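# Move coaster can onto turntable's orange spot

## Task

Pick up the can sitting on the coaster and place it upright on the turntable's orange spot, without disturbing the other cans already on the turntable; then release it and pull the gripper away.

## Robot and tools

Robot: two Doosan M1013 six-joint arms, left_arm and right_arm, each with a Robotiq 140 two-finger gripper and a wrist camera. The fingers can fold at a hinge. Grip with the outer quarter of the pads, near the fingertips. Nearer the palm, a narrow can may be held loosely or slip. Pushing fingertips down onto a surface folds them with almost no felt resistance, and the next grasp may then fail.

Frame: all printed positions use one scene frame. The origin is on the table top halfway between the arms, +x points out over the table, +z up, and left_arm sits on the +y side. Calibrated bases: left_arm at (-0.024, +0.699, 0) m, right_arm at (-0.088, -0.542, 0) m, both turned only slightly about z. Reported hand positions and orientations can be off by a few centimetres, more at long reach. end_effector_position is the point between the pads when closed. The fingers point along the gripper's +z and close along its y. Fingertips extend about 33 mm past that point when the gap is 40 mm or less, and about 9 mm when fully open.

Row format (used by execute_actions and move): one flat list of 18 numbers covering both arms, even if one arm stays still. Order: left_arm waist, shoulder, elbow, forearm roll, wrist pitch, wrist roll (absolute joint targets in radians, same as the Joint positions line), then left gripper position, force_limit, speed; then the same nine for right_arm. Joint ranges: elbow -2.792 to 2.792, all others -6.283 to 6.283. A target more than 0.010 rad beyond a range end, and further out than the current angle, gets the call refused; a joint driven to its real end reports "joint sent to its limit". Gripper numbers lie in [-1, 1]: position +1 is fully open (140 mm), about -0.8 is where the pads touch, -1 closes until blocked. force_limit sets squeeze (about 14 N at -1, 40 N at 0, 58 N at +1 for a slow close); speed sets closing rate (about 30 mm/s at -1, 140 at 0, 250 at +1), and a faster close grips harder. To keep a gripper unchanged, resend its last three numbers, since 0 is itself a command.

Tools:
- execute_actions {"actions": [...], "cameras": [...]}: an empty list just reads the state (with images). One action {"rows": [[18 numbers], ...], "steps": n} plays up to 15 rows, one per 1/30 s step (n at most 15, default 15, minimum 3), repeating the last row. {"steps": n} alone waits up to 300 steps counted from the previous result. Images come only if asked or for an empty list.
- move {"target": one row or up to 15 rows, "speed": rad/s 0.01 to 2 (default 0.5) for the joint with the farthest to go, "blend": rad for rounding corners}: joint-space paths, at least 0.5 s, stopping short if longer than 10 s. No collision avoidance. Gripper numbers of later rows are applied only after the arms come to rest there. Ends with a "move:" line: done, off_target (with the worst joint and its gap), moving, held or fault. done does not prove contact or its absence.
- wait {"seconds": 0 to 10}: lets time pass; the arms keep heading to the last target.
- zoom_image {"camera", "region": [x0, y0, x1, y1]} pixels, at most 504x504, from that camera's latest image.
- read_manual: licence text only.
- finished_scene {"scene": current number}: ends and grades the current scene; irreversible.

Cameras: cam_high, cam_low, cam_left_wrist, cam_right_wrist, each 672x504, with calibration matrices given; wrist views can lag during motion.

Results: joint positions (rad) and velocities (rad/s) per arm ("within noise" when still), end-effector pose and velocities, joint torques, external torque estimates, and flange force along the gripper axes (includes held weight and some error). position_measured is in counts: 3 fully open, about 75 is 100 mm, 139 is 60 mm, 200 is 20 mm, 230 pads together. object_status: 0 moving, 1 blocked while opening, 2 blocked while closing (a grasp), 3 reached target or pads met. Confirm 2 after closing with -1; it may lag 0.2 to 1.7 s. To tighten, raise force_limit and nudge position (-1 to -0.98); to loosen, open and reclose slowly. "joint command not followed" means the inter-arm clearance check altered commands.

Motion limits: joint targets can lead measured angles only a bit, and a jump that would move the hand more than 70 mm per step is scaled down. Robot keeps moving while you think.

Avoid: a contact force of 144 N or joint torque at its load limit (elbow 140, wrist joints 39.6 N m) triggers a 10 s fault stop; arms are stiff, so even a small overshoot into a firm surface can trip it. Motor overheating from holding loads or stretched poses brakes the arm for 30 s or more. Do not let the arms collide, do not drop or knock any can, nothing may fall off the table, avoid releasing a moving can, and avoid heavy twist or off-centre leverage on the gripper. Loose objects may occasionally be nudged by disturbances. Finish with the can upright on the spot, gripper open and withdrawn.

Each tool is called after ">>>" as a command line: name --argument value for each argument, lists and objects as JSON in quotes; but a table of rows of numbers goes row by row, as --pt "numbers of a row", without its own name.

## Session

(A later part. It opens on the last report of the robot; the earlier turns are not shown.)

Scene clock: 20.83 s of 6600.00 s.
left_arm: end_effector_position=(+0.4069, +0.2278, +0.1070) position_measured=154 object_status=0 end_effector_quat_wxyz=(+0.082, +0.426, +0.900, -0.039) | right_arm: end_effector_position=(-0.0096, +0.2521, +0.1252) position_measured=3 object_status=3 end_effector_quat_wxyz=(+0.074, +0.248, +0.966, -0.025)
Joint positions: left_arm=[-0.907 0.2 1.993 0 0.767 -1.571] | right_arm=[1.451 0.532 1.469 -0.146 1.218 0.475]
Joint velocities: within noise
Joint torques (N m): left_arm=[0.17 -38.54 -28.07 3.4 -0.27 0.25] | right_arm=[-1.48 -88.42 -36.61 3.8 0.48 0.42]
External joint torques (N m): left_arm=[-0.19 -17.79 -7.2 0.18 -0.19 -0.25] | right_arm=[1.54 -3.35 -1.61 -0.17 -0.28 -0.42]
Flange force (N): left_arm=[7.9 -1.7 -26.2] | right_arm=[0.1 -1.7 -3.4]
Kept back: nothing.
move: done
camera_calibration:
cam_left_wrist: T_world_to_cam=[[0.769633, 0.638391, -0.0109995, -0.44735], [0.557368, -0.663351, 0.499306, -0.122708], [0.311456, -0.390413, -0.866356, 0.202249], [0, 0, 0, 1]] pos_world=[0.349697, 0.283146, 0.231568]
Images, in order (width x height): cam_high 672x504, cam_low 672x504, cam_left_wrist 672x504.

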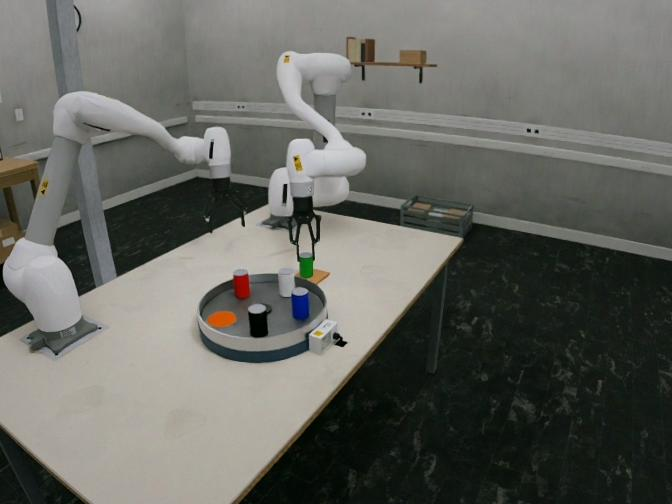

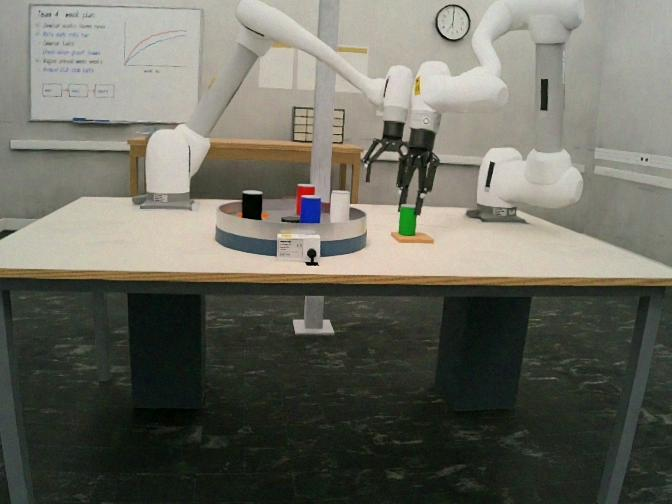

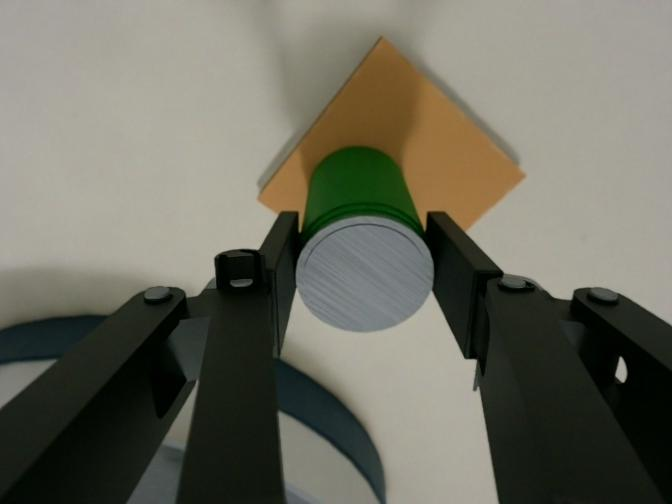

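>>> move --pt "-0.9073 0.0746 1.8122 0 1.0733 -1.5708 -1 0 -1 1.451 0.532 1.469 -0.146 1.218 0.475 1 0 0" --pt "-0.9624 0.5420 1.1871 0 1.2310 -1.5708 -1 0 -1 1.451 0.532 1.469 -0.146 1.218 0.475 1 0 0" --speed '[0.35, 0.5]' --blend '[0.06, 0]' --cameras '["cam_high", "cam_low", "cam_left_wrist"]'

>>> zoom_image --camera "cam_left_wrist" --region '[200, 100, 520, 380]'

>>> zoom_image --camera "cam_low" --region '[200, 110, 440, 270]'

>>> zoom_image --camera "cam_high" --region '[180, 180, 380, 370]'

Scene clock: 24.23 s of 6600.00 s.
left_arm: end_effector_position=(+0.5543, -0.0326, +0.2685) position_measured=154 object_status=2 end_effector_quat_wxyz=(+0.081, +0.450, +0.888, -0.041) | right_arm: end_effector_position=(-0.0096, +0.2521, +0.1252) position_measured=3 object_status=3 end_effector_quat_wxyz=(+0.074, +0.248, +0.966, -0.025)
Joint positions: left_arm=[-0.962 0.542 1.187 0 1.231 -1.571] | right_arm=[1.451 0.532 1.469 -0.146 1.218 0.475]
Joint velocities: within noise
Joint torques (N m): left_arm=[-0.11 -90.22 -44.42 3.92 -0.53 0.2] | right_arm=[-1.52 -88.35 -36.69 3.79 0.48 0.41]
External joint torques (N m): left_arm=[0.88 -7.18 1.66 0.45 0.07 -0.2] | right_arm=[1.37 -3 -1.36 -0.18 -0.28 -0.41]
Flange force (N): left_arm=[16.5 0.0 -2.8] | right_arm=[0.0 -1.7 -2.9]
Kept back: nothing.
move: done; blend cut to 0 rad at target 1
camera_calibration:
cam_left_wrist: T_world_to_cam=[[0.803625, 0.595034, -0.0109995, -0.413001], [0.519968, -0.693014, 0.499364, -0.438528], [0.289516, -0.407021, -0.866323, 0.206222], [0, 0, 0, 1]] pos_world=[0.500214, 0.0257799, 0.393097]
Images, in order (width x height): cam_high 672x504, cam_low 672x504, cam_left_wrist 672x504.

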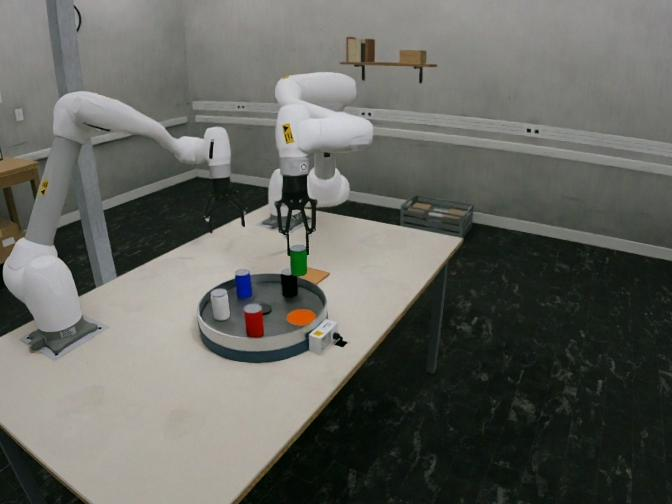

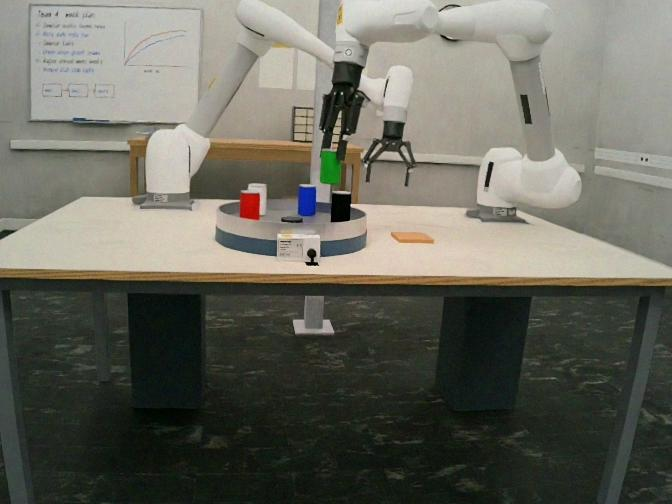

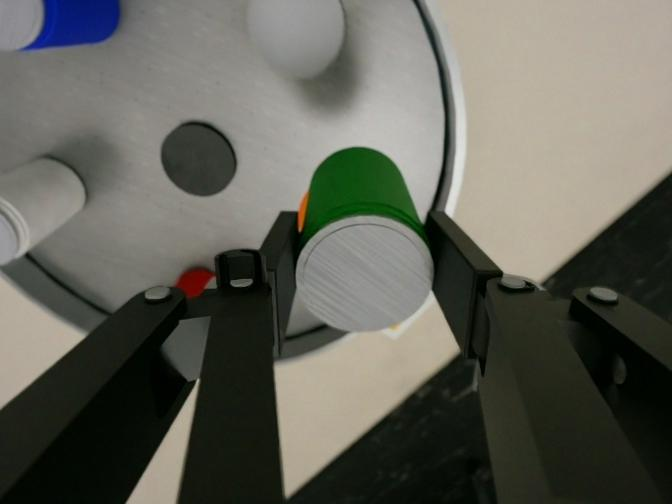

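Scaled by 1.575.

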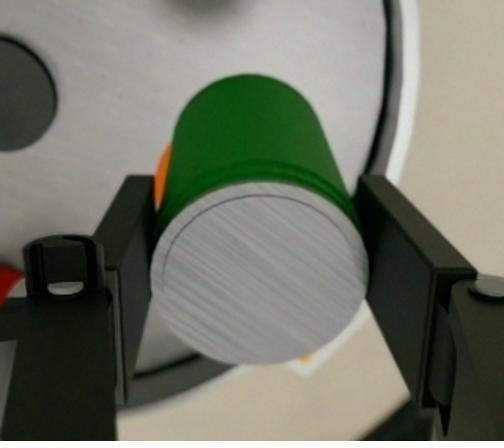

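Scaled by 2.100.

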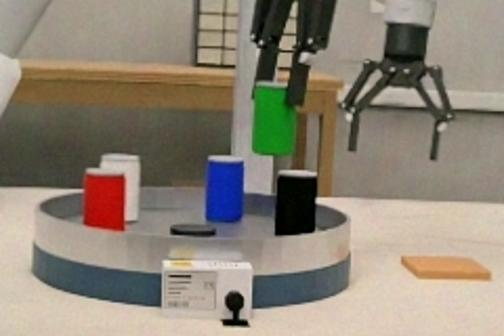

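Scaled by 2.520.

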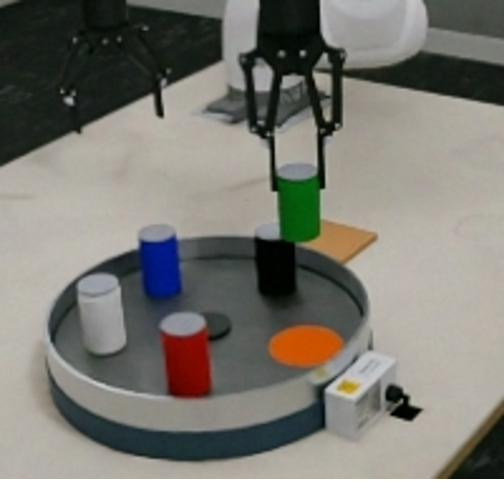

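>>> execute_actions --actions '[]' --cameras '["cam_high", "cam_low"]'

>>> zoom_image --camera "cam_low" --region '[200, 130, 440, 270]'

>>> zoom_image --camera "cam_low" --region '[300, 130, 370, 200]'

>>> zoom_image --camera "cam_high" --region '[180, 220, 380, 370]'

Scene clock: 26.50 s of 6600.00 s.
left_arm: end_effector_position=(+0.5543, -0.0327, +0.2685) position_measured=154 object_status=2 end_effector_quat_wxyz=(+0.081, +0.450, +0.888, -0.041) | right_arm: end_effector_position=(-0.0096, +0.2521, +0.1252) position_measured=3 object_status=3 end_effector_quat_wxyz=(+0.074, +0.248, +0.966, -0.025)
Joint positions: left_arm=[-0.962 0.542 1.187 0 1.231 -1.571] | right_arm=[1.451 0.532 1.469 -0.146 1.218 0.475]
Joint velocities: within noise
Joint torques (N m): left_arm=[0.46 -89.99 -44.39 3.97 -0.56 0.23] | right_arm=[-1.59 -88.46 -36.6 3.81 0.47 0.42]
External joint torques (N m): left_arm=[-0.81 -7.46 1.55 0.37 0.09 -0.23] | right_arm=[1.66 -2.3 -1.29 -0.21 -0.27 -0.42]
Flange force (N): left_arm=[16.6 -1.9 -3.1] | right_arm=[0.7 -1.1 -2.5]
Steps of this call (1-68: nothing new was sent). Readings (joint positions of left_arm | right_arm; what the end effector reports):
1: [-0.962 0.542 1.187 0.000 1.231 -1.571] | [1.451 0.532 1.469 -0.146 1.218 0.475] | left_arm position_measured=154 object_status=2 | right_arm position_measured=3 object_status=3
2: [-0.962 0.542 1.187 0.000 1.231 -1.571] | [1.451 0.532 1.469 -0.146 1.218 0.475] | left_arm position_measured=154 object_status=2 | right_arm position_measured=3 object_status=3
4: [-0.962 0.542 1.187 0.000 1.231 -1.571] | [1.451 0.532 1.469 -0.146 1.218 0.475] | left_arm position_measured=154 object_status=2 | right_arm position_measured=3 object_status=3
8: [-0.962 0.542 1.187 0.000 1.231 -1.571] | [1.451 0.532 1.469 -0.146 1.218 0.475] | left_arm position_measured=154 object_status=2 | right_arm position_measured=3 object_status=3
68: the state above
Images, in order (width x height): cam_high 672x504, cam_low 672x504.

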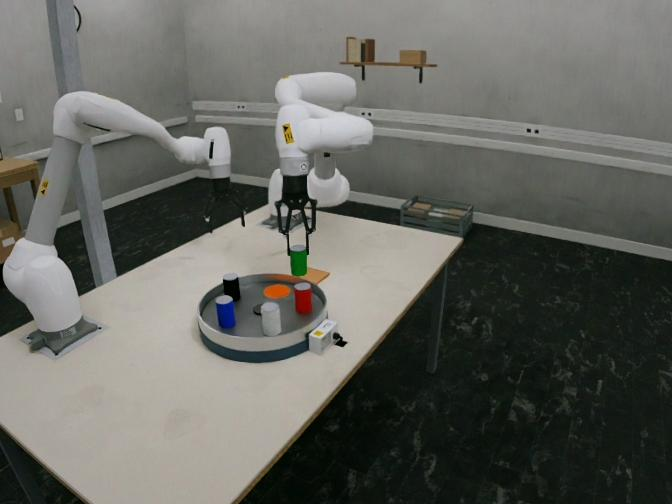

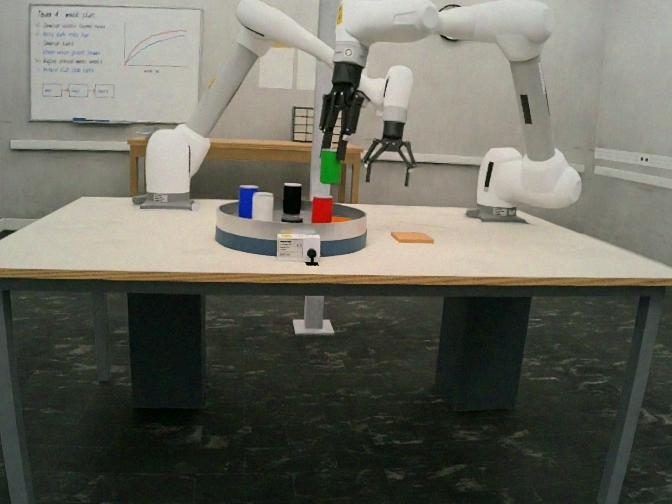

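Scaled by 2.100.

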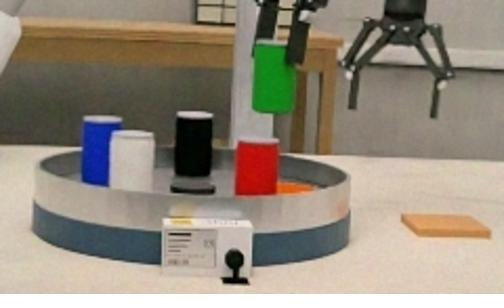

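Scaled by 7.200.

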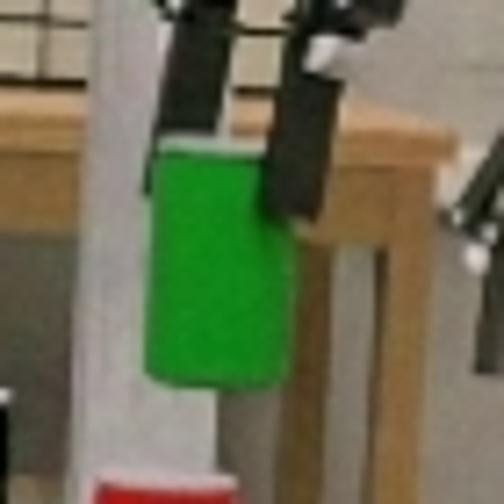

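Scaled by 2.520.

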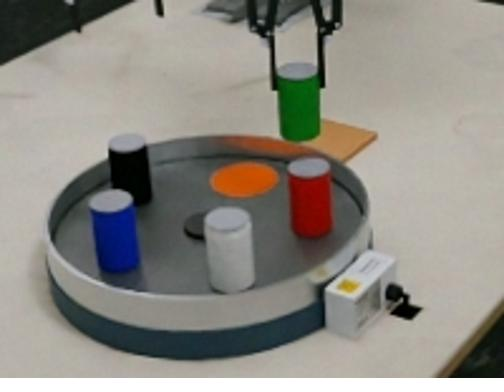

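>>> execute_actions --actions '[{"steps":300}]' --cameras '[]'

>>> execute_actions --actions '[{"steps":166}]' --cameras '[]'

>>> execute_actions --actions '[{"rows":[[-0.9624,0.5420,1.1871,0,1.2310,-1.5708,-1,0,-1,1.451,0.532,1.469,-0.146,1.218,0.475,1,0,0],[-0.9624,0.5419,1.1872,0,1.2310,-1.5708,-1,0,-1,1.451,0.532,1.469,-0.146,1.218,0.475,1,0,0],[-0.9624,0.5418,1.1874,0,1.2309,-1.5708,-1,0,-1,1.451,0.532,1.469,-0.146,1.218,0.475,1,0,0],[-0.9624,0.5415,1.1878,0,1.2308,-1.5708,-1,0,-1,1.451,0.532,1.469,-0.146,1.218,0.475,1,0,0],[-0.9624,0.5411,1.1884,0,1.2306,-1.5708,-1,0,-1,1.451,0.532,1.469,-0.146,1.218,0.475,1,0,0],[-0.9624,0.5405,1.1894,0,1.2302,-1.5708,-1,0,-1,1.451,0.532,1.469,-0.146,1.218,0.475,1,0,0],[-0.9623,0.5395,1.1907,0,1.2299,-1.5708,-1,0,-1,1.451,0.532,1.469,-0.146,1.218,0.475,1,0,0],[-0.9623,0.5384,1.1928,0,1.2289,-1.5708,-1,0,-1,1.451,0.532,1.469,-0.146,1.218,0.475,1,0,0],[-0.9623,0.5371,1.1956,0,1.2274,-1.5708,-1,0,-1,1.451,0.532,1.469,-0.146,1.218,0.475,1,0,0],[-0.9623,0.5356,1.1992,0,1.2253,-1.5708,-1,0,-1,1.451,0.532,1.469,-0.146,1.218,0.475,1,0,0],[-0.9623,0.5339,1.2035,0,1.2227,-1.5708,-1,0,-1,1.451,0.532,1.469,-0.146,1.218,0.475,1,0,0],[-0.9624,0.5321,1.2085,0,1.2195,-1.5708,-1,0,-1,1.451,0.532,1.469,-0.146,1.218,0.475,1,0,0],[-0.9625,0.5298,1.2157,0,1.2146,-1.5708,-1,0,-1,1.451,0.532,1.469,-0.146,1.218,0.475,1,0,0],[-0.9627,0.5275,1.2237,0,1.2089,-1.5708,-1,0,-1,1.451,0.532,1.469,-0.146,1.218,0.475,1,0,0],[-0.9629,0.5252,1.2327,0,1.2022,-1.5708,-1,0,-1,1.451,0.532,1.469,-0.146,1.218,0.475,1,0,0]],"steps":15}]' --cameras '[]'

>>> execute_actions --actions '[{"rows":[[-0.9632,0.5228,1.2425,0,1.1948,-1.5708,-1,0,-1,1.451,0.532,1.469,-0.146,1.218,0.475,1,0,0],[-0.9636,0.5203,1.2532,0,1.1866,-1.5708,-1,0,-1,1.451,0.532,1.469,-0.146,1.218,0.475,1,0,0],[-0.9641,0.5178,1.2647,0,1.1776,-1.5708,-1,0,-1,1.451,0.532,1.469,-0.146,1.218,0.475,1,0,0],[-0.9647,0.5154,1.2778,0,1.1669,-1.5708,-1,0,-1,1.451,0.532,1.469,-0.146,1.218,0.475,1,0,0],[-0.9655,0.5132,1.2912,0,1.1557,-1.5708,-1,0,-1,1.451,0.532,1.469,-0.146,1.218,0.475,1,0,0],[-0.9663,0.5110,1.3048,0,1.1443,-1.5708,-1,0,-1,1.451,0.532,1.469,-0.146,1.218,0.475,1,0,0],[-0.9673,0.5088,1.3188,0,1.1325,-1.5708,-1,0,-1,1.451,0.532,1.469,-0.146,1.218,0.475,1,0,0],[-0.9683,0.5068,1.3330,0,1.1203,-1.5708,-1,0,-1,1.451,0.532,1.469,-0.146,1.218,0.475,1,0,0],[-0.9695,0.5049,1.3475,0,1.1077,-1.5708,-1,0,-1,1.451,0.532,1.469,-0.146,1.218,0.475,1,0,0],[-0.9708,0.5034,1.3614,0,1.0953,-1.5708,-1,0,-1,1.451,0.532,1.469,-0.146,1.218,0.475,1,0,0],[-0.9723,0.5020,1.3749,0,1.0832,-1.5708,-1,0,-1,1.451,0.532,1.469,-0.146,1.218,0.475,1,0,0],[-0.9738,0.5005,1.3880,0,1.0716,-1.5708,-1,0,-1,1.451,0.532,1.469,-0.146,1.218,0.475,1,0,0],[-0.9754,0.4991,1.4006,0,1.0604,-1.5708,-1,0,-1,1.451,0.532,1.469,-0.146,1.218,0.475,1,0,0],[-0.9772,0.4977,1.4130,0,1.0494,-1.5708,-1,0,-1,1.451,0.532,1.469,-0.146,1.218,0.475,1,0,0],[-0.9791,0.4963,1.4249,0,1.0389,-1.5708,-1,0,-1,1.451,0.532,1.469,-0.146,1.218,0.475,1,0,0]],"steps":15}]' --cameras '[]'

>>> execute_actions --actions '[{"rows":[[-0.9811,0.4945,1.4355,0,1.0301,-1.5708,-1,0,-1,1.451,0.532,1.469,-0.146,1.218,0.475,1,0,0],[-0.9832,0.4927,1.4455,0,1.0219,-1.5708,-1,0,-1,1.451,0.532,1.469,-0.146,1.218,0.475,1,0,0],[-0.9854,0.4907,1.4550,0,1.0144,-1.5708,-1,0,-1,1.451,0.532,1.469,-0.146,1.218,0.475,1,0,0],[-0.9877,0.4886,1.4638,0,1.0077,-1.5708,-1,0,-1,1.451,0.532,1.469,-0.146,1.218,0.475,1,0,0],[-0.9901,0.4864,1.4720,0,1.0017,-1.5708,-1,0,-1,1.451,0.532,1.469,-0.146,1.218,0.475,1,0,0],[-0.9925,0.4840,1.4796,0,0.9965,-1.5708,-1,0,-1,1.451,0.532,1.469,-0.146,1.218,0.475,1,0,0],[-0.9951,0.4812,1.4863,0,0.9926,-1.5708,-1,0,-1,1.451,0.532,1.469,-0.146,1.218,0.475,1,0,0],[-0.9977,0.4783,1.4926,0,0.9892,-1.5708,-1,0,-1,1.451,0.532,1.469,-0.146,1.218,0.475,1,0,0],[-1.0004,0.4753,1.4985,0,0.9863,-1.5708,-1,0,-1,1.451,0.532,1.469,-0.146,1.218,0.475,1,0,0],[-1.0032,0.4723,1.5039,0,0.9839,-1.5708,-1,0,-1,1.451,0.532,1.469,-0.146,1.218,0.475,1,0,0],[-1.0061,0.4692,1.5090,0,0.9819,-1.5708,-1,0,-1,1.451,0.532,1.469,-0.146,1.218,0.475,1,0,0],[-1.0090,0.4661,1.5137,0,0.9803,-1.5708,-1,0,-1,1.451,0.532,1.469,-0.146,1.218,0.475,1,0,0],[-1.0120,0.4632,1.5184,0,0.9785,-1.5708,-1,0,-1,1.451,0.532,1.469,-0.146,1.218,0.475,1,0,0],[-1.0151,0.4604,1.5229,0,0.9768,-1.5708,-1,0,-1,1.451,0.532,1.469,-0.146,1.218,0.475,1,0,0],[-1.0182,0.4577,1.5273,0,0.9751,-1.5708,-1,0,-1,1.451,0.532,1.469,-0.146,1.218,0.475,1,0,0]],"steps":15}]' --cameras '[]'

>>> execute_actions --actions '[{"rows":[[-1.0213,0.4551,1.5315,0,0.9735,-1.5708,-1,0,-1,1.451,0.532,1.469,-0.146,1.218,0.475,1,0,0],[-1.0246,0.4526,1.5355,0,0.9720,-1.5708,-1,0,-1,1.451,0.532,1.469,-0.146,1.218,0.475,1,0,0],[-1.0279,0.4503,1.5393,0,0.9705,-1.5708,-1,0,-1,1.451,0.532,1.469,-0.146,1.218,0.475,1,0,0],[-1.0313,0.4482,1.5433,0,0.9686,-1.5708,-1,0,-1,1.451,0.532,1.469,-0.146,1.218,0.475,1,0,0],[-1.0347,0.4463,1.5471,0,0.9667,-1.5708,-1,0,-1,1.451,0.532,1.469,-0.146,1.218,0.475,1,0,0],[-1.0381,0.4445,1.5508,0,0.9648,-1.5708,-1,0,-1,1.451,0.532,1.469,-0.146,1.218,0.475,1,0,0],[-1.0416,0.4429,1.5543,0,0.9629,-1.5708,-1,0,-1,1.451,0.532,1.469,-0.146,1.218,0.475,1,0,0],[-1.0452,0.4414,1.5577,0,0.9610,-1.5708,-1,0,-1,1.451,0.532,1.469,-0.146,1.218,0.475,1,0,0],[-1.0487,0.4401,1.5609,0,0.9591,-1.5708,-1,0,-1,1.451,0.532,1.469,-0.146,1.218,0.475,1,0,0],[-1.0524,0.4388,1.5639,0,0.9574,-1.5708,-1,0,-1,1.451,0.532,1.469,-0.146,1.218,0.475,1,0,0],[-1.0560,0.4377,1.5667,0,0.9557,-1.5708,-1,0,-1,1.451,0.532,1.469,-0.146,1.218,0.475,1,0,0],[-1.0597,0.4367,1.5693,0,0.9541,-1.5708,-1,0,-1,1.451,0.532,1.469,-0.146,1.218,0.475,1,0,0],[-1.0634,0.4358,1.5717,0,0.9526,-1.5708,-1,0,-1,1.451,0.532,1.469,-0.146,1.218,0.475,1,0,0],[-1.0672,0.4350,1.5738,0,0.9513,-1.5708,-1,0,-1,1.451,0.532,1.469,-0.146,1.218,0.475,1,0,0],[-1.0710,0.4343,1.5758,0,0.9500,-1.5708,-1,0,-1,1.451,0.532,1.469,-0.146,1.218,0.475,1,0,0]],"steps":15}]' --cameras '[]'

>>> execute_actions --actions '[{"rows":[[-1.0748,0.4335,1.5773,0,0.9493,-1.5708,-1,0,-1,1.451,0.532,1.469,-0.146,1.218,0.475,1,0,0],[-1.0786,0.4329,1.5786,0,0.9486,-1.5708,-1,0,-1,1.451,0.532,1.469,-0.146,1.218,0.475,1,0,0],[-1.0824,0.4324,1.5796,0,0.9481,-1.5708,-1,0,-1,1.451,0.532,1.469,-0.146,1.218,0.475,1,0,0],[-1.0862,0.4320,1.5805,0,0.9476,-1.5708,-1,0,-1,1.451,0.532,1.469,-0.146,1.218,0.475,1,0,0],[-1.0900,0.4316,1.5811,0,0.9474,-1.5708,-1,0,-1,1.451,0.532,1.469,-0.146,1.218,0.475,1,0,0],[-1.0939,0.4314,1.5814,0,0.9473,-1.5708,-1,0,-1,1.451,0.532,1.469,-0.146,1.218,0.475,1,0,0],[-1.0977,0.4313,1.5816,0,0.9472,-1.5708,-1,0,-1,1.451,0.532,1.469,-0.146,1.218,0.475,1,0,0],[-1.1016,0.4314,1.5815,0,0.9472,-1.5708,-1,0,-1,1.451,0.532,1.469,-0.146,1.218,0.475,1,0,0],[-1.1054,0.4315,1.5813,0,0.9473,-1.5708,-1,0,-1,1.451,0.532,1.469,-0.146,1.218,0.475,1,0,0],[-1.1092,0.4318,1.5809,0,0.9474,-1.5708,0.2,0,-0.4,1.451,0.532,1.469,-0.146,1.218,0.475,1,0,0],[-1.1130,0.4322,1.5802,0,0.9477,-1.5708,0.2,0,-0.4,1.451,0.532,1.469,-0.146,1.218,0.475,1,0,0],[-1.1168,0.4328,1.5794,0,0.9479,-1.5708,0.2,0,-0.4,1.451,0.532,1.469,-0.146,1.218,0.475,1,0,0],[-1.1206,0.4336,1.5785,0,0.9480,-1.5708,0.2,0,-0.4,1.451,0.532,1.469,-0.146,1.218,0.475,1,0,0],[-1.1243,0.4345,1.5774,0,0.9482,-1.5708,0.2,0,-0.4,1.451,0.532,1.469,-0.146,1.218,0.475,1,0,0],[-1.1280,0.4354,1.5761,0,0.9486,-1.5708,0.2,0,-0.4,1.451,0.532,1.469,-0.146,1.218,0.475,1,0,0]],"steps":15}]' --cameras '[]'

>>> execute_actions --actions '[{"rows":[[-1.1317,0.4364,1.5744,0,0.9493,-1.5708,0.2,0,-0.4,1.451,0.532,1.469,-0.146,1.218,0.475,1,0,0],[-1.1354,0.4375,1.5725,0,0.9501,-1.5708,0.2,0,-0.4,1.451,0.532,1.469,-0.146,1.218,0.475,1,0,0],[-1.1390,0.4387,1.5703,0,0.9511,-1.5708,0.2,0,-0.4,1.451,0.532,1.469,-0.146,1.218,0.475,1,0,0],[-1.1426,0.4402,1.5683,0,0.9516,-1.5708,0.2,0,-0.4,1.451,0.532,1.469,-0.146,1.218,0.475,1,0,0],[-1.1461,0.4415,1.5657,0,0.9529,-1.5708,0.2,0,-0.4,1.451,0.532,1.469,-0.146,1.218,0.475,1,0,0],[-1.1496,0.4426,1.5625,0,0.9550,-1.5708,0.2,0,-0.4,1.451,0.532,1.469,-0.146,1.218,0.475,1,0,0],[-1.1530,0.4437,1.5586,0,0.9578,-1.5708,0.2,0,-0.4,1.451,0.532,1.469,-0.146,1.218,0.475,1,0,0],[-1.1564,0.4446,1.5542,0,0.9613,-1.5708,0.2,0,-0.4,1.451,0.532,1.469,-0.146,1.218,0.475,1,0,0],[-1.1597,0.4454,1.5492,0,0.9655,-1.5708,0.2,0,-0.4,1.451,0.532,1.469,-0.146,1.218,0.475,1,0,0],[-1.1630,0.4451,1.5425,0,0.9725,-1.5708,0.2,0,-0.4,1.451,0.532,1.469,-0.146,1.218,0.475,1,0,0],[-1.1662,0.4447,1.5351,0,0.9803,-1.5708,0.2,0,-0.4,1.451,0.532,1.469,-0.146,1.218,0.475,1,0,0],[-1.1694,0.4442,1.5268,0,0.9891,-1.5708,0.2,0,-0.4,1.451,0.532,1.469,-0.146,1.218,0.475,1,0,0],[-1.1725,0.4435,1.5178,0,0.9988,-1.5708,0.2,0,-0.4,1.451,0.532,1.469,-0.146,1.218,0.475,1,0,0],[-1.1755,0.4427,1.5079,0,1.0095,-1.5708,0.2,0,-0.4,1.451,0.532,1.469,-0.146,1.218,0.475,1,0,0],[-1.1785,0.4417,1.4973,0,1.0211,-1.5708,0.2,0,-0.4,1.451,0.532,1.469,-0.146,1.218,0.475,1,0,0]],"steps":15}]' --cameras '[]'

>>> execute_actions --actions '[{"rows":[[-1.1814,0.4405,1.4849,0,1.0347,-1.5708,0.2,0,-0.4,1.451,0.532,1.469,-0.146,1.218,0.475,1,0,0],[-1.1843,0.4396,1.4723,0,1.0482,-1.5708,0.2,0,-0.4,1.451,0.532,1.469,-0.146,1.218,0.475,1,0,0],[-1.1870,0.4388,1.4594,0,1.0619,-1.5708,0.2,0,-0.4,1.451,0.532,1.469,-0.146,1.218,0.475,1,0,0],[-1.1897,0.4382,1.4463,0,1.0756,-1.5708,0.2,0,-0.4,1.451,0.532,1.469,-0.146,1.218,0.475,1,0,0],[-1.1923,0.4378,1.4330,0,1.0893,-1.5708,0.2,0,-0.4,1.451,0.532,1.469,-0.146,1.218,0.475,1,0,0],[-1.1948,0.4376,1.4194,0,1.1031,-1.5708,0.2,0,-0.4,1.451,0.532,1.469,-0.146,1.218,0.475,1,0,0],[-1.1973,0.4385,1.4063,0,1.1153,-1.5708,0.2,0,-0.4,1.451,0.532,1.469,-0.146,1.218,0.475,1,0,0],[-1.1996,0.4396,1.3939,0,1.1266,-1.5708,0.2,0,-0.4,1.451,0.532,1.469,-0.146,1.218,0.475,1,0,0],[-1.2018,0.4411,1.3820,0,1.1370,-1.5708,0.2,0,-0.4,1.451,0.532,1.469,-0.146,1.218,0.475,1,0,0],[-1.2039,0.4428,1.3708,0,1.1465,-1.5708,0.2,0,-0.4,1.451,0.532,1.469,-0.146,1.218,0.475,1,0,0],[-1.2058,0.4449,1.3602,0,1.1550,-1.5708,0.2,0,-0.4,1.451,0.532,1.469,-0.146,1.218,0.475,1,0,0],[-1.2077,0.4471,1.3502,0,1.1628,-1.5708,0.2,0,-0.4,1.451,0.532,1.469,-0.146,1.218,0.475,1,0,0],[-1.2093,0.4498,1.3426,0,1.1677,-1.5708,0.2,0,-0.4,1.451,0.532,1.469,-0.146,1.218,0.475,1,0,0],[-1.2108,0.4525,1.3358,0,1.1718,-1.5708,0.2,0,-0.4,1.451,0.532,1.469,-0.146,1.218,0.475,1,0,0],[-1.2121,0.4551,1.3297,0,1.1753,-1.5708,0.2,0,-0.4,1.451,0.532,1.469,-0.146,1.218,0.475,1,0,0]],"steps":15}]' --cameras '[]'

>>> execute_actions --actions '[{"rows":[[-1.2133,0.4577,1.3245,0,1.1779,-1.5708,0.2,0,-0.4,1.451,0.532,1.469,-0.146,1.218,0.475,1,0,0],[-1.2144,0.4604,1.3200,0,1.1797,-1.5708,0.2,0,-0.4,1.451,0.532,1.469,-0.146,1.218,0.475,1,0,0],[-1.2153,0.4630,1.3163,0,1.1808,-1.5708,0.2,0,-0.4,1.451,0.532,1.469,-0.146,1.218,0.475,1,0,0],[-1.2160,0.4649,1.3130,0,1.1822,-1.5708,0.2,0,-0.4,1.451,0.532,1.469,-0.146,1.218,0.475,1,0,0],[-1.2167,0.4666,1.3102,0,1.1833,-1.5708,0.2,0,-0.4,1.451,0.532,1.469,-0.146,1.218,0.475,1,0,0],[-1.2172,0.4682,1.3078,0,1.1841,-1.5708,0.2,0,-0.4,1.451,0.532,1.469,-0.146,1.218,0.475,1,0,0],[-1.2177,0.4695,1.3058,0,1.1848,-1.5708,0.2,0,-0.4,1.451,0.532,1.469,-0.146,1.218,0.475,1,0,0],[-1.2180,0.4706,1.3043,0,1.1852,-1.5708,0.2,0,-0.4,1.451,0.532,1.469,-0.146,1.218,0.475,1,0,0],[-1.2183,0.4716,1.3033,0,1.1852,-1.5708,0.2,0,-0.4,1.451,0.532,1.469,-0.146,1.218,0.475,1,0,0],[-1.2185,0.4721,1.3024,0,1.1856,-1.5708,0.2,0,-0.4,1.451,0.532,1.469,-0.146,1.218,0.475,1,0,0],[-1.2186,0.4725,1.3018,0,1.1858,-1.5708,0.2,0,-0.4,1.451,0.532,1.469,-0.146,1.218,0.475,1,0,0],[-1.2187,0.4728,1.3014,0,1.1859,-1.5708,0.2,0,-0.4,1.451,0.532,1.469,-0.146,1.218,0.475,1,0,0],[-1.2187,0.4729,1.3013,0,1.1859,-1.5708,0.2,0,-0.4,1.451,0.532,1.469,-0.146,1.218,0.475,1,0,0],[-1.2187,0.4729,1.3012,0,1.1860,-1.5708,0.2,0,-0.4,1.451,0.532,1.469,-0.146,1.218,0.475,1,0,0],[-1.2187,0.4730,1.3012,0,1.1859,-1.5708,0.2,0,-0.4,1.451,0.532,1.469,-0.146,1.218,0.475,1,0,0]],"steps":15}]' --cameras '[]'

>>> move --pt "-1.0649 0.0073 1.6449 0 1.3079 -1.5708 0.2 0 -0.4 1.451 0.532 1.469 -0.146 1.218 0.475 1 0 0" --speed 0.7 --cameras '["cam_high", "cam_low", "cam_left_wrist"]'

Scene clock: 36.50 s of 6600.00 s.
left_arm: end_effector_position=(+0.5543, -0.0326, +0.2685) position_measured=154 object_status=2 end_effector_quat_wxyz=(+0.081, +0.450, +0.888, -0.041) | right_arm: end_effector_position=(-0.0096, +0.2521, +0.1252) position_measured=3 object_status=3 end_effector_quat_wxyz=(+0.074, +0.248, +0.966, -0.025)
Joint positions: left_arm=[-0.962 0.542 1.187 0 1.231 -1.571] | right_arm=[1.451 0.532 1.469 -0.146 1.218 0.475]
Joint velocities: within noise
Joint torques (N m): left_arm=[-0.4 -90.42 -44.47 3.86 -0.53 0.25] | right_arm=[-1.38 -88.38 -36.72 3.81 0.51 0.43]
External joint torques (N m): left_arm=[0.17 -6.75 1.73 0.47 0.06 -0.25] | right_arm=[1.09 -2.22 -1.26 -0.21 -0.32 -0.43]
Flange force (N): left_arm=[16.1 -0.8 -2.5] | right_arm=[0.1 -0.8 -2.2]
Steps of this call (1-300: nothing new was sent). Readings (joint positions of left_arm | right_arm; what the end effector reports):
1: [-0.962 0.542 1.187 0.000 1.231 -1.571] | [1.451 0.532 1.469 -0.146 1.218 0.475] | left_arm position_measured=154 object_status=2 | right_arm position_measured=3 object_status=3
2: [-0.962 0.542 1.187 0.000 1.231 -1.571] | [1.451 0.532 1.469 -0.146 1.218 0.475] | left_arm position_measured=154 object_status=2 | right_arm position_measured=3 object_status=3
4: [-0.962 0.542 1.187 0.000 1.231 -1.571] | [1.451 0.532 1.469 -0.146 1.218 0.475] | left_arm position_measured=154 object_status=2 | right_arm position_measured=3 object_status=3
8: [-0.962 0.542 1.187 0.000 1.231 -1.571] | [1.451 0.532 1.469 -0.146 1.218 0.475] | left_arm position_measured=154 object_status=2 | right_arm position_measured=3 object_status=3
300: the state above
No camera images: "cameras" was empty.

Scene clock: 42.03 s of 6600.00 s.
left_arm: end_effector_position=(+0.5543, -0.0326, +0.2685) position_measured=154 object_status=2 end_effector_quat_wxyz=(+0.081, +0.450, +0.888, -0.041) | right_arm: end_effector_position=(-0.0096, +0.2521, +0.1252) position_measured=3 object_status=3 end_effector_quat_wxyz=(+0.074, +0.248, +0.966, -0.025)
Joint positions: left_arm=[-0.962 0.542 1.187 0 1.231 -1.571] | right_arm=[1.451 0.532 1.469 -0.146 1.218 0.475]
Joint velocities: within noise
Joint torques (N m): left_arm=[0.19 -89.88 -44.46 3.92 -0.55 0.22] | right_arm=[-1.4 -88.27 -36.64 3.8 0.49 0.41]
External joint torques (N m): left_arm=[-0.24 -7.31 1.73 0.42 0.08 -0.22] | right_arm=[1.61 -2.91 -1.39 -0.18 -0.3 -0.41]
Flange force (N): left_arm=[16.9 -1.3 -2.9] | right_arm=[0.3 -1.7 -2.9]
Steps of this call (1-166: nothing new was sent). Readings (joint positions of left_arm | right_arm; what the end effector reports):
1: [-0.962 0.542 1.187 0.000 1.231 -1.571] | [1.451 0.532 1.469 -0.146 1.218 0.475] | left_arm position_measured=154 object_status=2 | right_arm position_measured=3 object_status=3
2: [-0.962 0.542 1.187 0.000 1.231 -1.571] | [1.451 0.532 1.469 -0.146 1.218 0.475] | left_arm position_measured=154 object_status=2 | right_arm position_measured=3 object_status=3
4: [-0.962 0.542 1.187 0.000 1.231 -1.571] | [1.451 0.532 1.469 -0.146 1.218 0.475] | left_arm position_measured=154 object_status=2 | right_arm position_measured=3 object_status=3
8: [-0.962 0.542 1.187 0.000 1.231 -1.571] | [1.451 0.532 1.469 -0.146 1.218 0.475] | left_arm position_measured=154 object_status=2 | right_arm position_measured=3 object_status=3
166: the state above
No camera images: "cameras" was empty.

Scene clock: 42.43 s of 6600.00 s.
left_arm: end_effector_position=(+0.5520, -0.0296, +0.2673) position_measured=154 object_status=2 end_effector_quat_wxyz=(+0.081, +0.450, +0.888, -0.041) end_effector_velocity=(-0.020, +0.024, -0.022) end_effector_angular_velocity=(+0.000, -0.001, -0.002) | right_arm: end_effector_position=(-0.0096, +0.2521, +0.1252) position_measured=3 object_status=3 end_effector_quat_wxyz=(+0.074, +0.248, +0.966, -0.025)
Joint positions: left_arm=[-0.962 0.536 1.199 0 1.225 -1.571] | right_arm=[1.451 0.532 1.469 -0.146 1.218 0.475]
Joint velocities: left_arm=[-0.003 -0.047 0.113 0.001 -0.066 -0.001] | right_arm=[within noise]
Joint torques (N m): left_arm=[0.39 -89.76 -44.33 3.86 -0.69 0.22] | right_arm=[-1.48 -88.35 -36.64 3.81 0.48 0.41]
External joint torques (N m): left_arm=[-0.44 -6.68 2.58 0.38 0.27 -0.22] | right_arm=[1.43 -4.35 -1.99 -0.15 -0.29 -0.41]
Flange force (N): left_arm=[18.0 -1.6 -2.1] | right_arm=[-0.4 -2.2 -4.3]
Steps of this call (1-12: this action's first 12). Readings (joint positions of left_arm | right_arm; what the end effector reports):
1: [-0.962 0.542 1.187 0.000 1.231 -1.571] | [1.451 0.532 1.469 -0.146 1.218 0.475] | left_arm position_measured=154 object_status=2 | right_arm position_measured=3 object_status=3
2: [-0.962 0.542 1.187 0.000 1.231 -1.571] | [1.451 0.532 1.469 -0.146 1.218 0.475] | left_arm position_measured=154 object_status=2 | right_arm position_measured=3 object_status=3
4: [-0.962 0.542 1.187 0.000 1.231 -1.571] | [1.451 0.532 1.469 -0.146 1.218 0.475] | left_arm position_measured=154 object_status=2 | right_arm position_measured=3 object_status=3
8: [-0.962 0.540 1.190 0.000 1.230 -1.571] | [1.451 0.532 1.469 -0.146 1.218 0.475] | left_arm position_measured=154 object_status=2 | right_arm position_measured=3 object_status=3
12: the state above
No camera images: "cameras" was empty.

Scene clock: 42.93 s of 6600.00 s.
left_arm: end_effector_position=(+0.5276, -0.0079, +0.2101) position_measured=154 object_status=2 end_effector_quat_wxyz=(+0.081, +0.454, +0.887, -0.041) end_effector_velocity=(-0.078, +0.046, -0.184) end_effector_angular_velocity=(+0.002, +0.000, -0.042) | right_arm: end_effector_position=(-0.0096, +0.2521, +0.1252) position_measured=3 object_status=3 end_effector_quat_wxyz=(+0.074, +0.248, +0.966, -0.025)
Joint positions: left_arm=[-0.97 0.504 1.353 0 1.103 -1.571] | right_arm=[1.451 0.532 1.469 -0.146 1.218 0.475]
Joint velocities: left_arm=[-0.041 -0.048 0.418 0 -0.368 0.001] | right_arm=[within noise]
Joint torques (N m): left_arm=[-1.57 -85.65 -44 3.82 -0.09 0.19] | right_arm=[-1.4 -88.73 -36.66 3.81 0.47 0.4]
External joint torques (N m): left_arm=[0.78 -5.76 2.55 0.38 -0.38 -0.18] | right_arm=[1.15 -3.39 -1.82 -0.17 -0.28 -0.4]
Flange force (N): left_arm=[15.6 0.0 -2.1] | right_arm=[-0.1 -1.2 -3.5]
Steps of this call (1-3: your previous action's last 3; 4-15: this action's first 12). Readings (joint positions of left_arm | right_arm; what the end effector reports):
4: [-0.963 0.528 1.223 0.000 1.209 -1.571] | [1.451 0.532 1.469 -0.146 1.218 0.475] | left_arm position_measured=154 object_status=2 | right_arm position_measured=3 object_status=3
5: [-0.963 0.526 1.231 0.000 1.203 -1.571] | [1.451 0.532 1.469 -0.146 1.218 0.475] | left_arm position_measured=154 object_status=2 | right_arm position_measured=3 object_status=3
7: [-0.963 0.521 1.251 0.000 1.188 -1.571] | [1.451 0.532 1.469 -0.146 1.218 0.475] | left_arm position_measured=154 object_status=2 | right_arm position_measured=3 object_status=3
11: [-0.966 0.512 1.299 0.000 1.149 -1.571] | [1.451 0.532 1.469 -0.146 1.218 0.475] | left_arm position_measured=154 object_status=2 | right_arm position_measured=3 object_status=3
15: the state above
No camera images: "cameras" was empty.

Scene clock: 43.43 s of 6600.00 s.
left_arm: end_effector_position=(+0.4822, +0.0074, +0.1574) position_measured=154 object_status=2 end_effector_quat_wxyz=(+0.080, +0.468, +0.879, -0.043) end_effector_velocity=(-0.098, +0.013, -0.011) end_effector_angular_velocity=(+0.000, +0.001, -0.086) | right_arm: end_effector_position=(-0.0096, +0.2521, +0.1252) position_measured=3 object_status=3 end_effector_quat_wxyz=(+0.074, +0.248, +0.966, -0.025)
Joint positions: left_arm=[-1.003 0.473 1.502 0 0.985 -1.571] | right_arm=[1.451 0.532 1.469 -0.146 1.218 0.475]
Joint velocities: left_arm=[-0.086 -0.094 0.167 -0.001 -0.072 0.001] | right_arm=[within noise]
Joint torques (N m): left_arm=[0.02 -84.22 -41.94 3.68 -0.28 0.24] | right_arm=[-1.33 -88.34 -36.69 3.83 0.51 0.41]
External joint torques (N m): left_arm=[-0.26 -4.85 1.1 0.46 -0.22 -0.24] | right_arm=[1.66 -3.34 -1.53 -0.2 -0.31 -0.41]
Flange force (N): left_arm=[9.4 -1.2 -3.4] | right_arm=[0.2 -2.0 -3.2]
Steps of this call (1-3: your previous action's last 3; 4-15: this action's first 12). Readings (joint positions of left_arm | right_arm; what the end effector reports):
4: [-0.977 0.498 1.409 0.000 1.053 -1.571] | [1.451 0.532 1.469 -0.146 1.218 0.475] | left_arm position_measured=154 object_status=2 | right_arm position_measured=3 object_status=3
5: [-0.978 0.497 1.420 0.000 1.044 -1.571] | [1.451 0.532 1.469 -0.146 1.218 0.475] | left_arm position_measured=154 object_status=2 | right_arm position_measured=3 object_status=3
7: [-0.983 0.493 1.442 0.000 1.025 -1.571] | [1.451 0.532 1.469 -0.146 1.218 0.475] | left_arm position_measured=154 object_status=2 | right_arm position_measured=3 object_status=3
11: [-0.992 0.484 1.477 0.000 0.998 -1.571] | [1.451 0.532 1.469 -0.146 1.218 0.475] | left_arm position_measured=154 object_status=2 | right_arm position_measured=3 object_status=3
15: the state above
No camera images: "cameras" was empty.

Scene clock: 43.93 s of 6600.00 s.
left_arm: end_effector_position=(+0.4349, +0.0047, +0.1528) position_measured=154 object_status=2 end_effector_quat_wxyz=(+0.079, +0.489, +0.867, -0.045) end_effector_velocity=(-0.094, -0.023, -0.016) end_effector_angular_velocity=(-0.001, +0.001, -0.110) | right_arm: end_effector_position=(-0.0096, +0.2521, +0.1252) position_measured=3 object_status=3 end_effector_quat_wxyz=(+0.074, +0.248, +0.966, -0.025)
Joint positions: left_arm=[-1.052 0.439 1.563 0 0.958 -1.571] | right_arm=[1.451 0.532 1.469 -0.146 1.218 0.475]
Joint velocities: left_arm=[-0.11 -0.037 0.088 -0.001 -0.052 0] | right_arm=[within noise]
Joint torques (N m): left_arm=[-1.78 -76.43 -42.58 3.55 -0.78 0.17] | right_arm=[-1.39 -88.33 -36.65 3.8 0.51 0.43]
External joint torques (N m): left_arm=[2.06 -7.18 3.17 0.46 0.29 -0.17] | right_arm=[1.97 -3.02 -1.56 -0.16 -0.33 -0.43]
Flange force (N): left_arm=[16.6 1.5 -5.4] | right_arm=[0.8 -1.6 -3.1]
Steps of this call (1-3: your previous action's last 3; 4-15: this action's first 12). Readings (joint positions of left_arm | right_arm; what the end effector reports):
4: [-1.015 0.460 1.523 0.000 0.977 -1.571] | [1.451 0.532 1.469 -0.146 1.218 0.475] | left_arm position_measured=154 object_status=2 | right_arm position_measured=3 object_status=3
5: [-1.018 0.458 1.527 0.000 0.975 -1.571] | [1.451 0.532 1.469 -0.146 1.218 0.475] | left_arm position_measured=154 object_status=2 | right_arm position_measured=3 object_status=3
7: [-1.025 0.453 1.535 0.000 0.972 -1.571] | [1.451 0.532 1.469 -0.146 1.218 0.475] | left_arm position_measured=154 object_status=2 | right_arm position_measured=3 object_status=3
11: [-1.038 0.445 1.550 0.000 0.965 -1.571] | [1.451 0.532 1.469 -0.146 1.218 0.475] | left_arm position_measured=154 object_status=2 | right_arm position_measured=3 object_status=3
15: the state above
No camera images: "cameras" was empty.

Scene clock: 44.43 s of 6600.00 s.
left_arm: end_effector_position=(+0.3917, -0.0141, +0.1494) position_measured=154 object_status=0 end_effector_quat_wxyz=(+0.078, +0.514, +0.853, -0.047) end_effector_velocity=(-0.078, -0.048, -0.002) end_effector_angular_velocity=(+0.002, +0.000, -0.112) | right_arm: end_effector_position=(-0.0096, +0.2521, +0.1252) position_measured=3 object_status=3 end_effector_quat_wxyz=(+0.074, +0.248, +0.966, -0.025)
Joint positions: left_arm=[-1.108 0.432 1.581 0 0.947 -1.571] | right_arm=[1.451 0.532 1.469 -0.146 1.218 0.475]
Joint velocities: left_arm=[-0.111 0.005 -0.003 0.001 0 0] | right_arm=[within noise]
Joint torques (N m): left_arm=[0.81 -74.25 -40.37 3.5 -0.54 0.24] | right_arm=[-1.55 -88.33 -36.76 3.78 0.47 0.41]
External joint torques (N m): left_arm=[-0.64 -7.39 1.58 0.44 0.07 -0.24] | right_arm=[1.82 -3.39 -1.56 -0.14 -0.28 -0.41]
Flange force (N): left_arm=[13.3 -1.9 -6.2] | right_arm=[0.3 -2.0 -3.4]
Steps of this call (1-3: your previous action's last 3; 4-15: this action's first 12). Readings (joint positions of left_arm | right_arm; what the end effector reports):
4: [-1.067 0.435 1.574 0.000 0.951 -1.571] | [1.451 0.532 1.469 -0.146 1.218 0.475] | left_arm position_measured=154 object_status=2 | right_arm position_measured=3 object_status=3
5: [-1.071 0.434 1.575 0.000 0.950 -1.571] | [1.451 0.532 1.469 -0.146 1.218 0.475] | left_arm position_measured=154 object_status=2 | right_arm position_measured=3 object_status=3
7: [-1.078 0.433 1.578 0.000 0.949 -1.571] | [1.451 0.532 1.469 -0.146 1.218 0.475] | left_arm position_measured=154 object_status=2 | right_arm position_measured=3 object_status=3
11: [-1.093 0.431 1.581 0.000 0.947 -1.571] | [1.451 0.532 1.469 -0.146 1.218 0.475] | left_arm position_measured=154 object_status=2 | right_arm position_measured=3 object_status=3
15: the state above
No camera images: "cameras" was empty.

Scene clock: 44.93 s of 6600.00 s.
left_arm: end_effector_position=(+0.3582, -0.0475, +0.1581) position_measured=104 object_status=0 end_effector_quat_wxyz=(+0.076, +0.537, +0.839, -0.049) end_effector_velocity=(-0.053, -0.077, +0.102) end_effector_angular_velocity=(+0.001, +0.000, -0.097) | right_arm: end_effector_position=(-0.0096, +0.2521, +0.1252) position_measured=3 object_status=3 end_effector_quat_wxyz=(+0.074, +0.248, +0.966, -0.025)
Joint positions: left_arm=[-1.162 0.445 1.544 0 0.971 -1.571] | right_arm=[1.451 0.532 1.469 -0.146 1.218 0.475]
Joint velocities: left_arm=[-0.096 0 -0.199 0.001 0.2 0.001] | right_arm=[within noise]
Joint torques (N m): left_arm=[4.34 -80.32 -43.15 3.85 -0.9 0.25] | right_arm=[-1.39 -88.45 -36.73 3.82 0.5 0.41]
External joint torques (N m): left_arm=[-4.38 -8.39 0.76 0.44 0.35 -0.25] | right_arm=[1.26 -3.01 -1.41 -0.2 -0.3 -0.41]
Flange force (N): left_arm=[12.6 -6.7 -7.7] | right_arm=[-0.1 -1.6 -2.9]
Steps of this call (1-3: your previous action's last 3; 4-15: this action's first 12). Readings (joint positions of left_arm | right_arm; what the end effector reports):
4: [-1.124 0.434 1.578 0.000 0.948 -1.571] | [1.451 0.532 1.469 -0.146 1.218 0.475] | left_arm position_measured=136 object_status=0 | right_arm position_measured=3 object_status=3
5: [-1.127 0.435 1.576 0.000 0.949 -1.571] | [1.451 0.532 1.469 -0.146 1.218 0.475] | left_arm position_measured=130 object_status=0 | right_arm position_measured=3 object_status=3
7: [-1.135 0.437 1.572 0.000 0.950 -1.571] | [1.451 0.532 1.469 -0.146 1.218 0.475] | left_arm position_measured=120 object_status=0 | right_arm position_measured=3 object_status=3
11: [-1.149 0.442 1.563 0.000 0.955 -1.571] | [1.451 0.532 1.469 -0.146 1.218 0.475] | left_arm position_measured=104 object_status=0 | right_arm position_measured=3 object_status=3
15: the state above
No camera images: "cameras" was empty.

Scene clock: 45.43 s of 6600.00 s.
left_arm: end_effector_position=(+0.3388, -0.0897, +0.2489) position_measured=104 object_status=3 end_effector_quat_wxyz=(+0.075, +0.554, +0.828, -0.050) end_effector_velocity=(-0.026, -0.090, +0.144) end_effector_angular_velocity=(+0.001, +0.001, -0.068) | right_arm: end_effector_position=(-0.0096, +0.2521, +0.1252) position_measured=3 object_status=3 end_effector_quat_wxyz=(+0.074, +0.248, +0.966, -0.025)
Joint positions: left_arm=[-1.203 0.442 1.376 0 1.141 -1.571] | right_arm=[1.451 0.532 1.469 -0.146 1.218 0.475]
Joint velocities: left_arm=[-0.067 0.056 -0.348 -0.001 0.294 0.001] | right_arm=[within noise]
Joint torques (N m): left_arm=[4.35 -74.34 -39.56 3.65 -0.75 0.32] | right_arm=[-1.51 -88.43 -36.74 3.77 0.49 0.43]
External joint torques (N m): left_arm=[-3.43 -9.35 -0.47 0.45 0.3 -0.32] | right_arm=[0.93 -3.4 -1.61 -0.15 -0.29 -0.43]
Flange force (N): left_arm=[12.5 -5.3 -7.2] | right_arm=[-0.6 -1.5 -3.3]
Steps of this call (1-3: your previous action's last 3; 4-15: this action's first 12). Readings (joint positions of left_arm | right_arm; what the end effector reports):
4: [-1.175 0.443 1.509 0.000 1.008 -1.571] | [1.451 0.532 1.469 -0.146 1.218 0.475] | left_arm position_measured=104 object_status=3 | right_arm position_measured=3 object_status=3
5: [-1.177 0.442 1.500 0.000 1.018 -1.571] | [1.451 0.532 1.469 -0.146 1.218 0.475] | left_arm position_measured=104 object_status=3 | right_arm position_measured=3 object_status=3
7: [-1.183 0.440 1.476 0.000 1.044 -1.571] | [1.451 0.532 1.469 -0.146 1.218 0.475] | left_arm position_measured=104 object_status=3 | right_arm position_measured=3 object_status=3
11: [-1.194 0.438 1.426 0.000 1.096 -1.571] | [1.451 0.532 1.469 -0.146 1.218 0.475] | left_arm position_measured=104 object_status=3 | right_arm position_measured=3 object_status=3
15: the state above
No camera images: "cameras" was empty.

Scene clock: 45.93 s of 6600.00 s.
left_arm: end_effector_position=(+0.3346, -0.1158, +0.2645) position_measured=104 object_status=3 end_effector_quat_wxyz=(+0.075, +0.560, +0.824, -0.051) end_effector_velocity=(+0.000, -0.011, +0.001) end_effector_angular_velocity=(-0.001, -0.001, -0.006) | right_arm: end_effector_position=(-0.0096, +0.2521, +0.1252) position_measured=3 object_status=3 end_effector_quat_wxyz=(+0.074, +0.248, +0.966, -0.025)
Joint positions: left_arm=[-1.218 0.472 1.303 0 1.186 -1.571] | right_arm=[1.451 0.532 1.469 -0.146 1.218 0.475]
Joint velocities: left_arm=[-0.005 0.015 -0.024 0 0.008 0.001] | right_arm=[within noise]
Joint torques (N m): left_arm=[2.44 -82.49 -43.57 3.91 -0.66 0.28] | right_arm=[-1.48 -88.37 -36.76 3.81 0.5 0.41]
External joint torques (N m): left_arm=[-1.69 -9.4 0.99 0.44 0.21 -0.28] | right_arm=[1.59 -2.54 -1.22 -0.2 -0.31 -0.41]
Flange force (N): left_arm=[17.0 -3.2 -5.4] | right_arm=[0.4 -1.5 -2.5]
Steps of this call (1-3: your previous action's last 3; 4-15: this action's first 12). Readings (joint positions of left_arm | right_arm; what the end effector reports):
4: [-1.211 0.452 1.337 0.000 1.171 -1.571] | [1.451 0.532 1.469 -0.146 1.218 0.475] | left_arm position_measured=104 object_status=3 | right_arm position_measured=3 object_status=3
5: [-1.212 0.455 1.331 0.000 1.174 -1.571] | [1.451 0.532 1.469 -0.146 1.218 0.475] | left_arm position_measured=104 object_status=3 | right_arm position_measured=3 object_status=3
7: [-1.214 0.460 1.320 0.000 1.179 -1.571] | [1.451 0.532 1.469 -0.146 1.218 0.475] | left_arm position_measured=104 object_status=3 | right_arm position_measured=3 object_status=3
11: [-1.217 0.468 1.308 0.000 1.184 -1.571] | [1.451 0.532 1.469 -0.146 1.218 0.475] | left_arm position_measured=104 object_status=3 | right_arm position_measured=3 object_status=3
15: the state above
No camera images: "cameras" was empty.

Scene clock: 47.30 s of 6600.00 s.
left_arm: end_effector_position=(+0.3197, +0.1795, +0.3998) position_measured=104 object_status=3 end_effector_quat_wxyz=(+0.079, +0.495, +0.864, -0.045) | right_arm: end_effector_position=(-0.0096, +0.2521, +0.1252) position_measured=3 object_status=3 end_effector_quat_wxyz=(+0.074, +0.248, +0.966, -0.025)
Joint positions: left_arm=[-1.065 0.008 1.645 0 1.308 -1.571] | right_arm=[1.451 0.532 1.469 -0.146 1.218 0.475]
Joint velocities: within noise
Joint torques (N m): left_arm=[0.18 -38.25 -44.22 3.96 -0.48 0.27] | right_arm=[-1.33 -88.41 -36.7 3.79 0.54 0.42]
External joint torques (N m): left_arm=[-0.18 -5.83 1.01 0.43 0.02 -0.27] | right_arm=[0.65 -2.39 -1.35 -0.2 -0.34 -0.41]
Flange force (N): left_arm=[11.0 -1.6 -1.1] | right_arm=[-0.4 -0.6 -2.3]
Kept back: nothing.
move: done
camera_calibration:
cam_left_wrist: T_world_to_cam=[[0.860315, 0.509644, -0.0110084, -0.352045], [0.446358, -0.742701, 0.499159, -0.202549], [0.246217, -0.434348, -0.866441, 0.493061], [0, 0, 0, 1]] pos_world=[0.271878, 0.243144, 0.524437]
Images, in order (width x height): cam_high 672x504, cam_low 672x504, cam_left_wrist 672x504.

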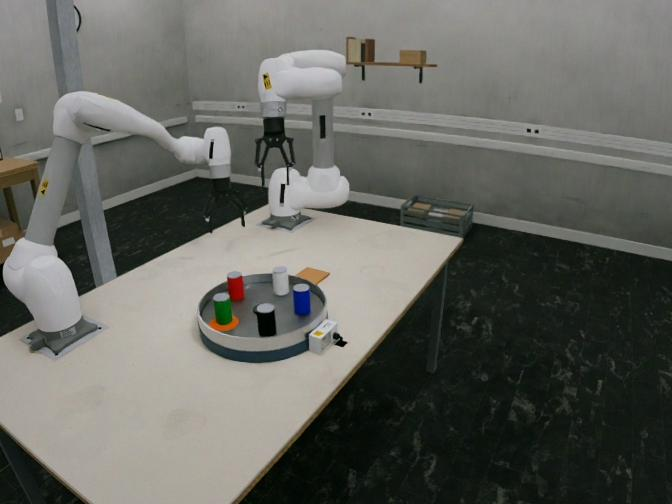

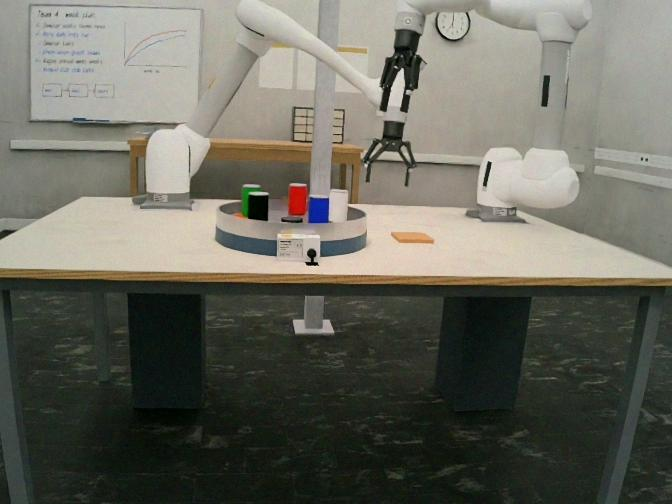

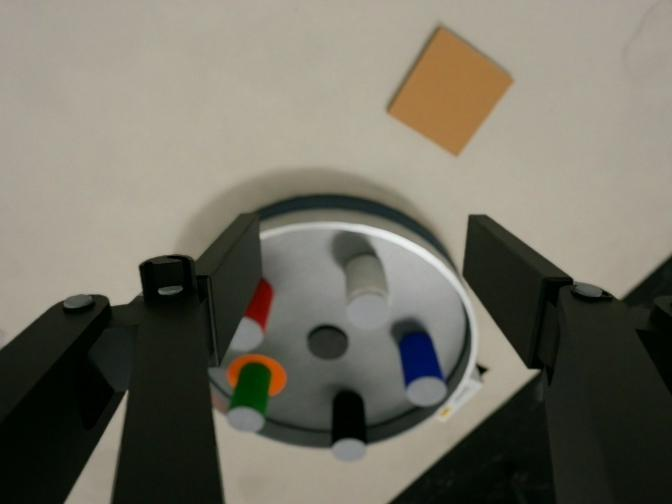

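>>> zoom_image --camera "cam_high" --region '[180, 240, 350, 370]'

>>> zoom_image --camera "cam_left_wrist" --region '[190, 200, 490, 480]'

>>> zoom_image --camera "cam_low" --region '[200, 160, 440, 270]'

Scaled by 2.965.

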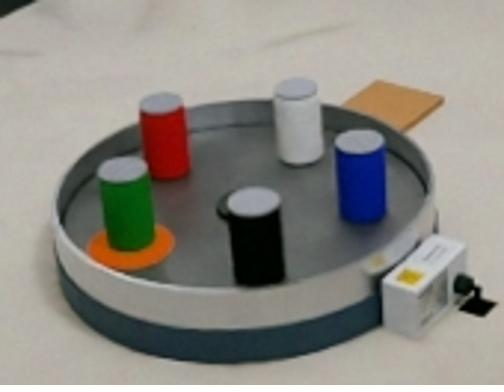

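Scaled by 1.680.

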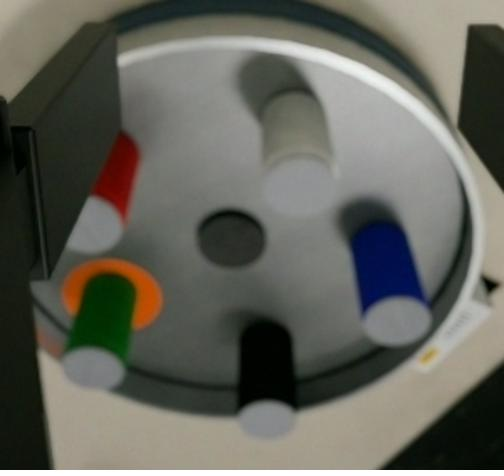

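Scaled by 2.100.

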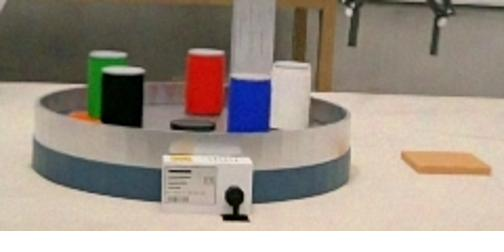

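>>> zoom_image --camera "cam_high" --region '[200, 285, 250, 335]'

>>> zoom_image --camera "cam_left_wrist" --region '[210, 340, 310, 440]'

Scaled by 10.080.

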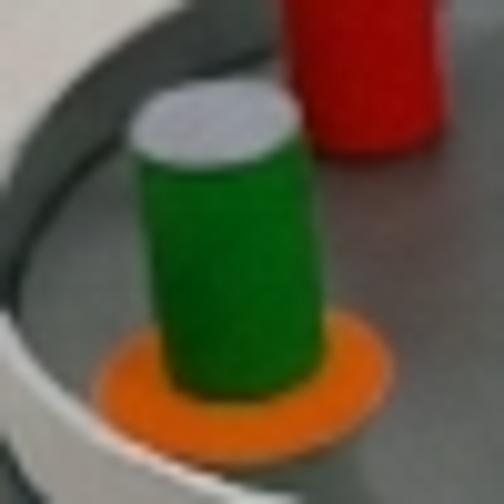

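Scaled by 5.040.

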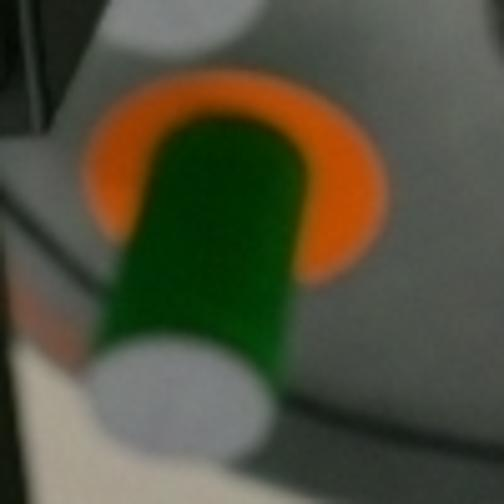

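>>> finished_scene --scene 2

The scene is finished: the task was done.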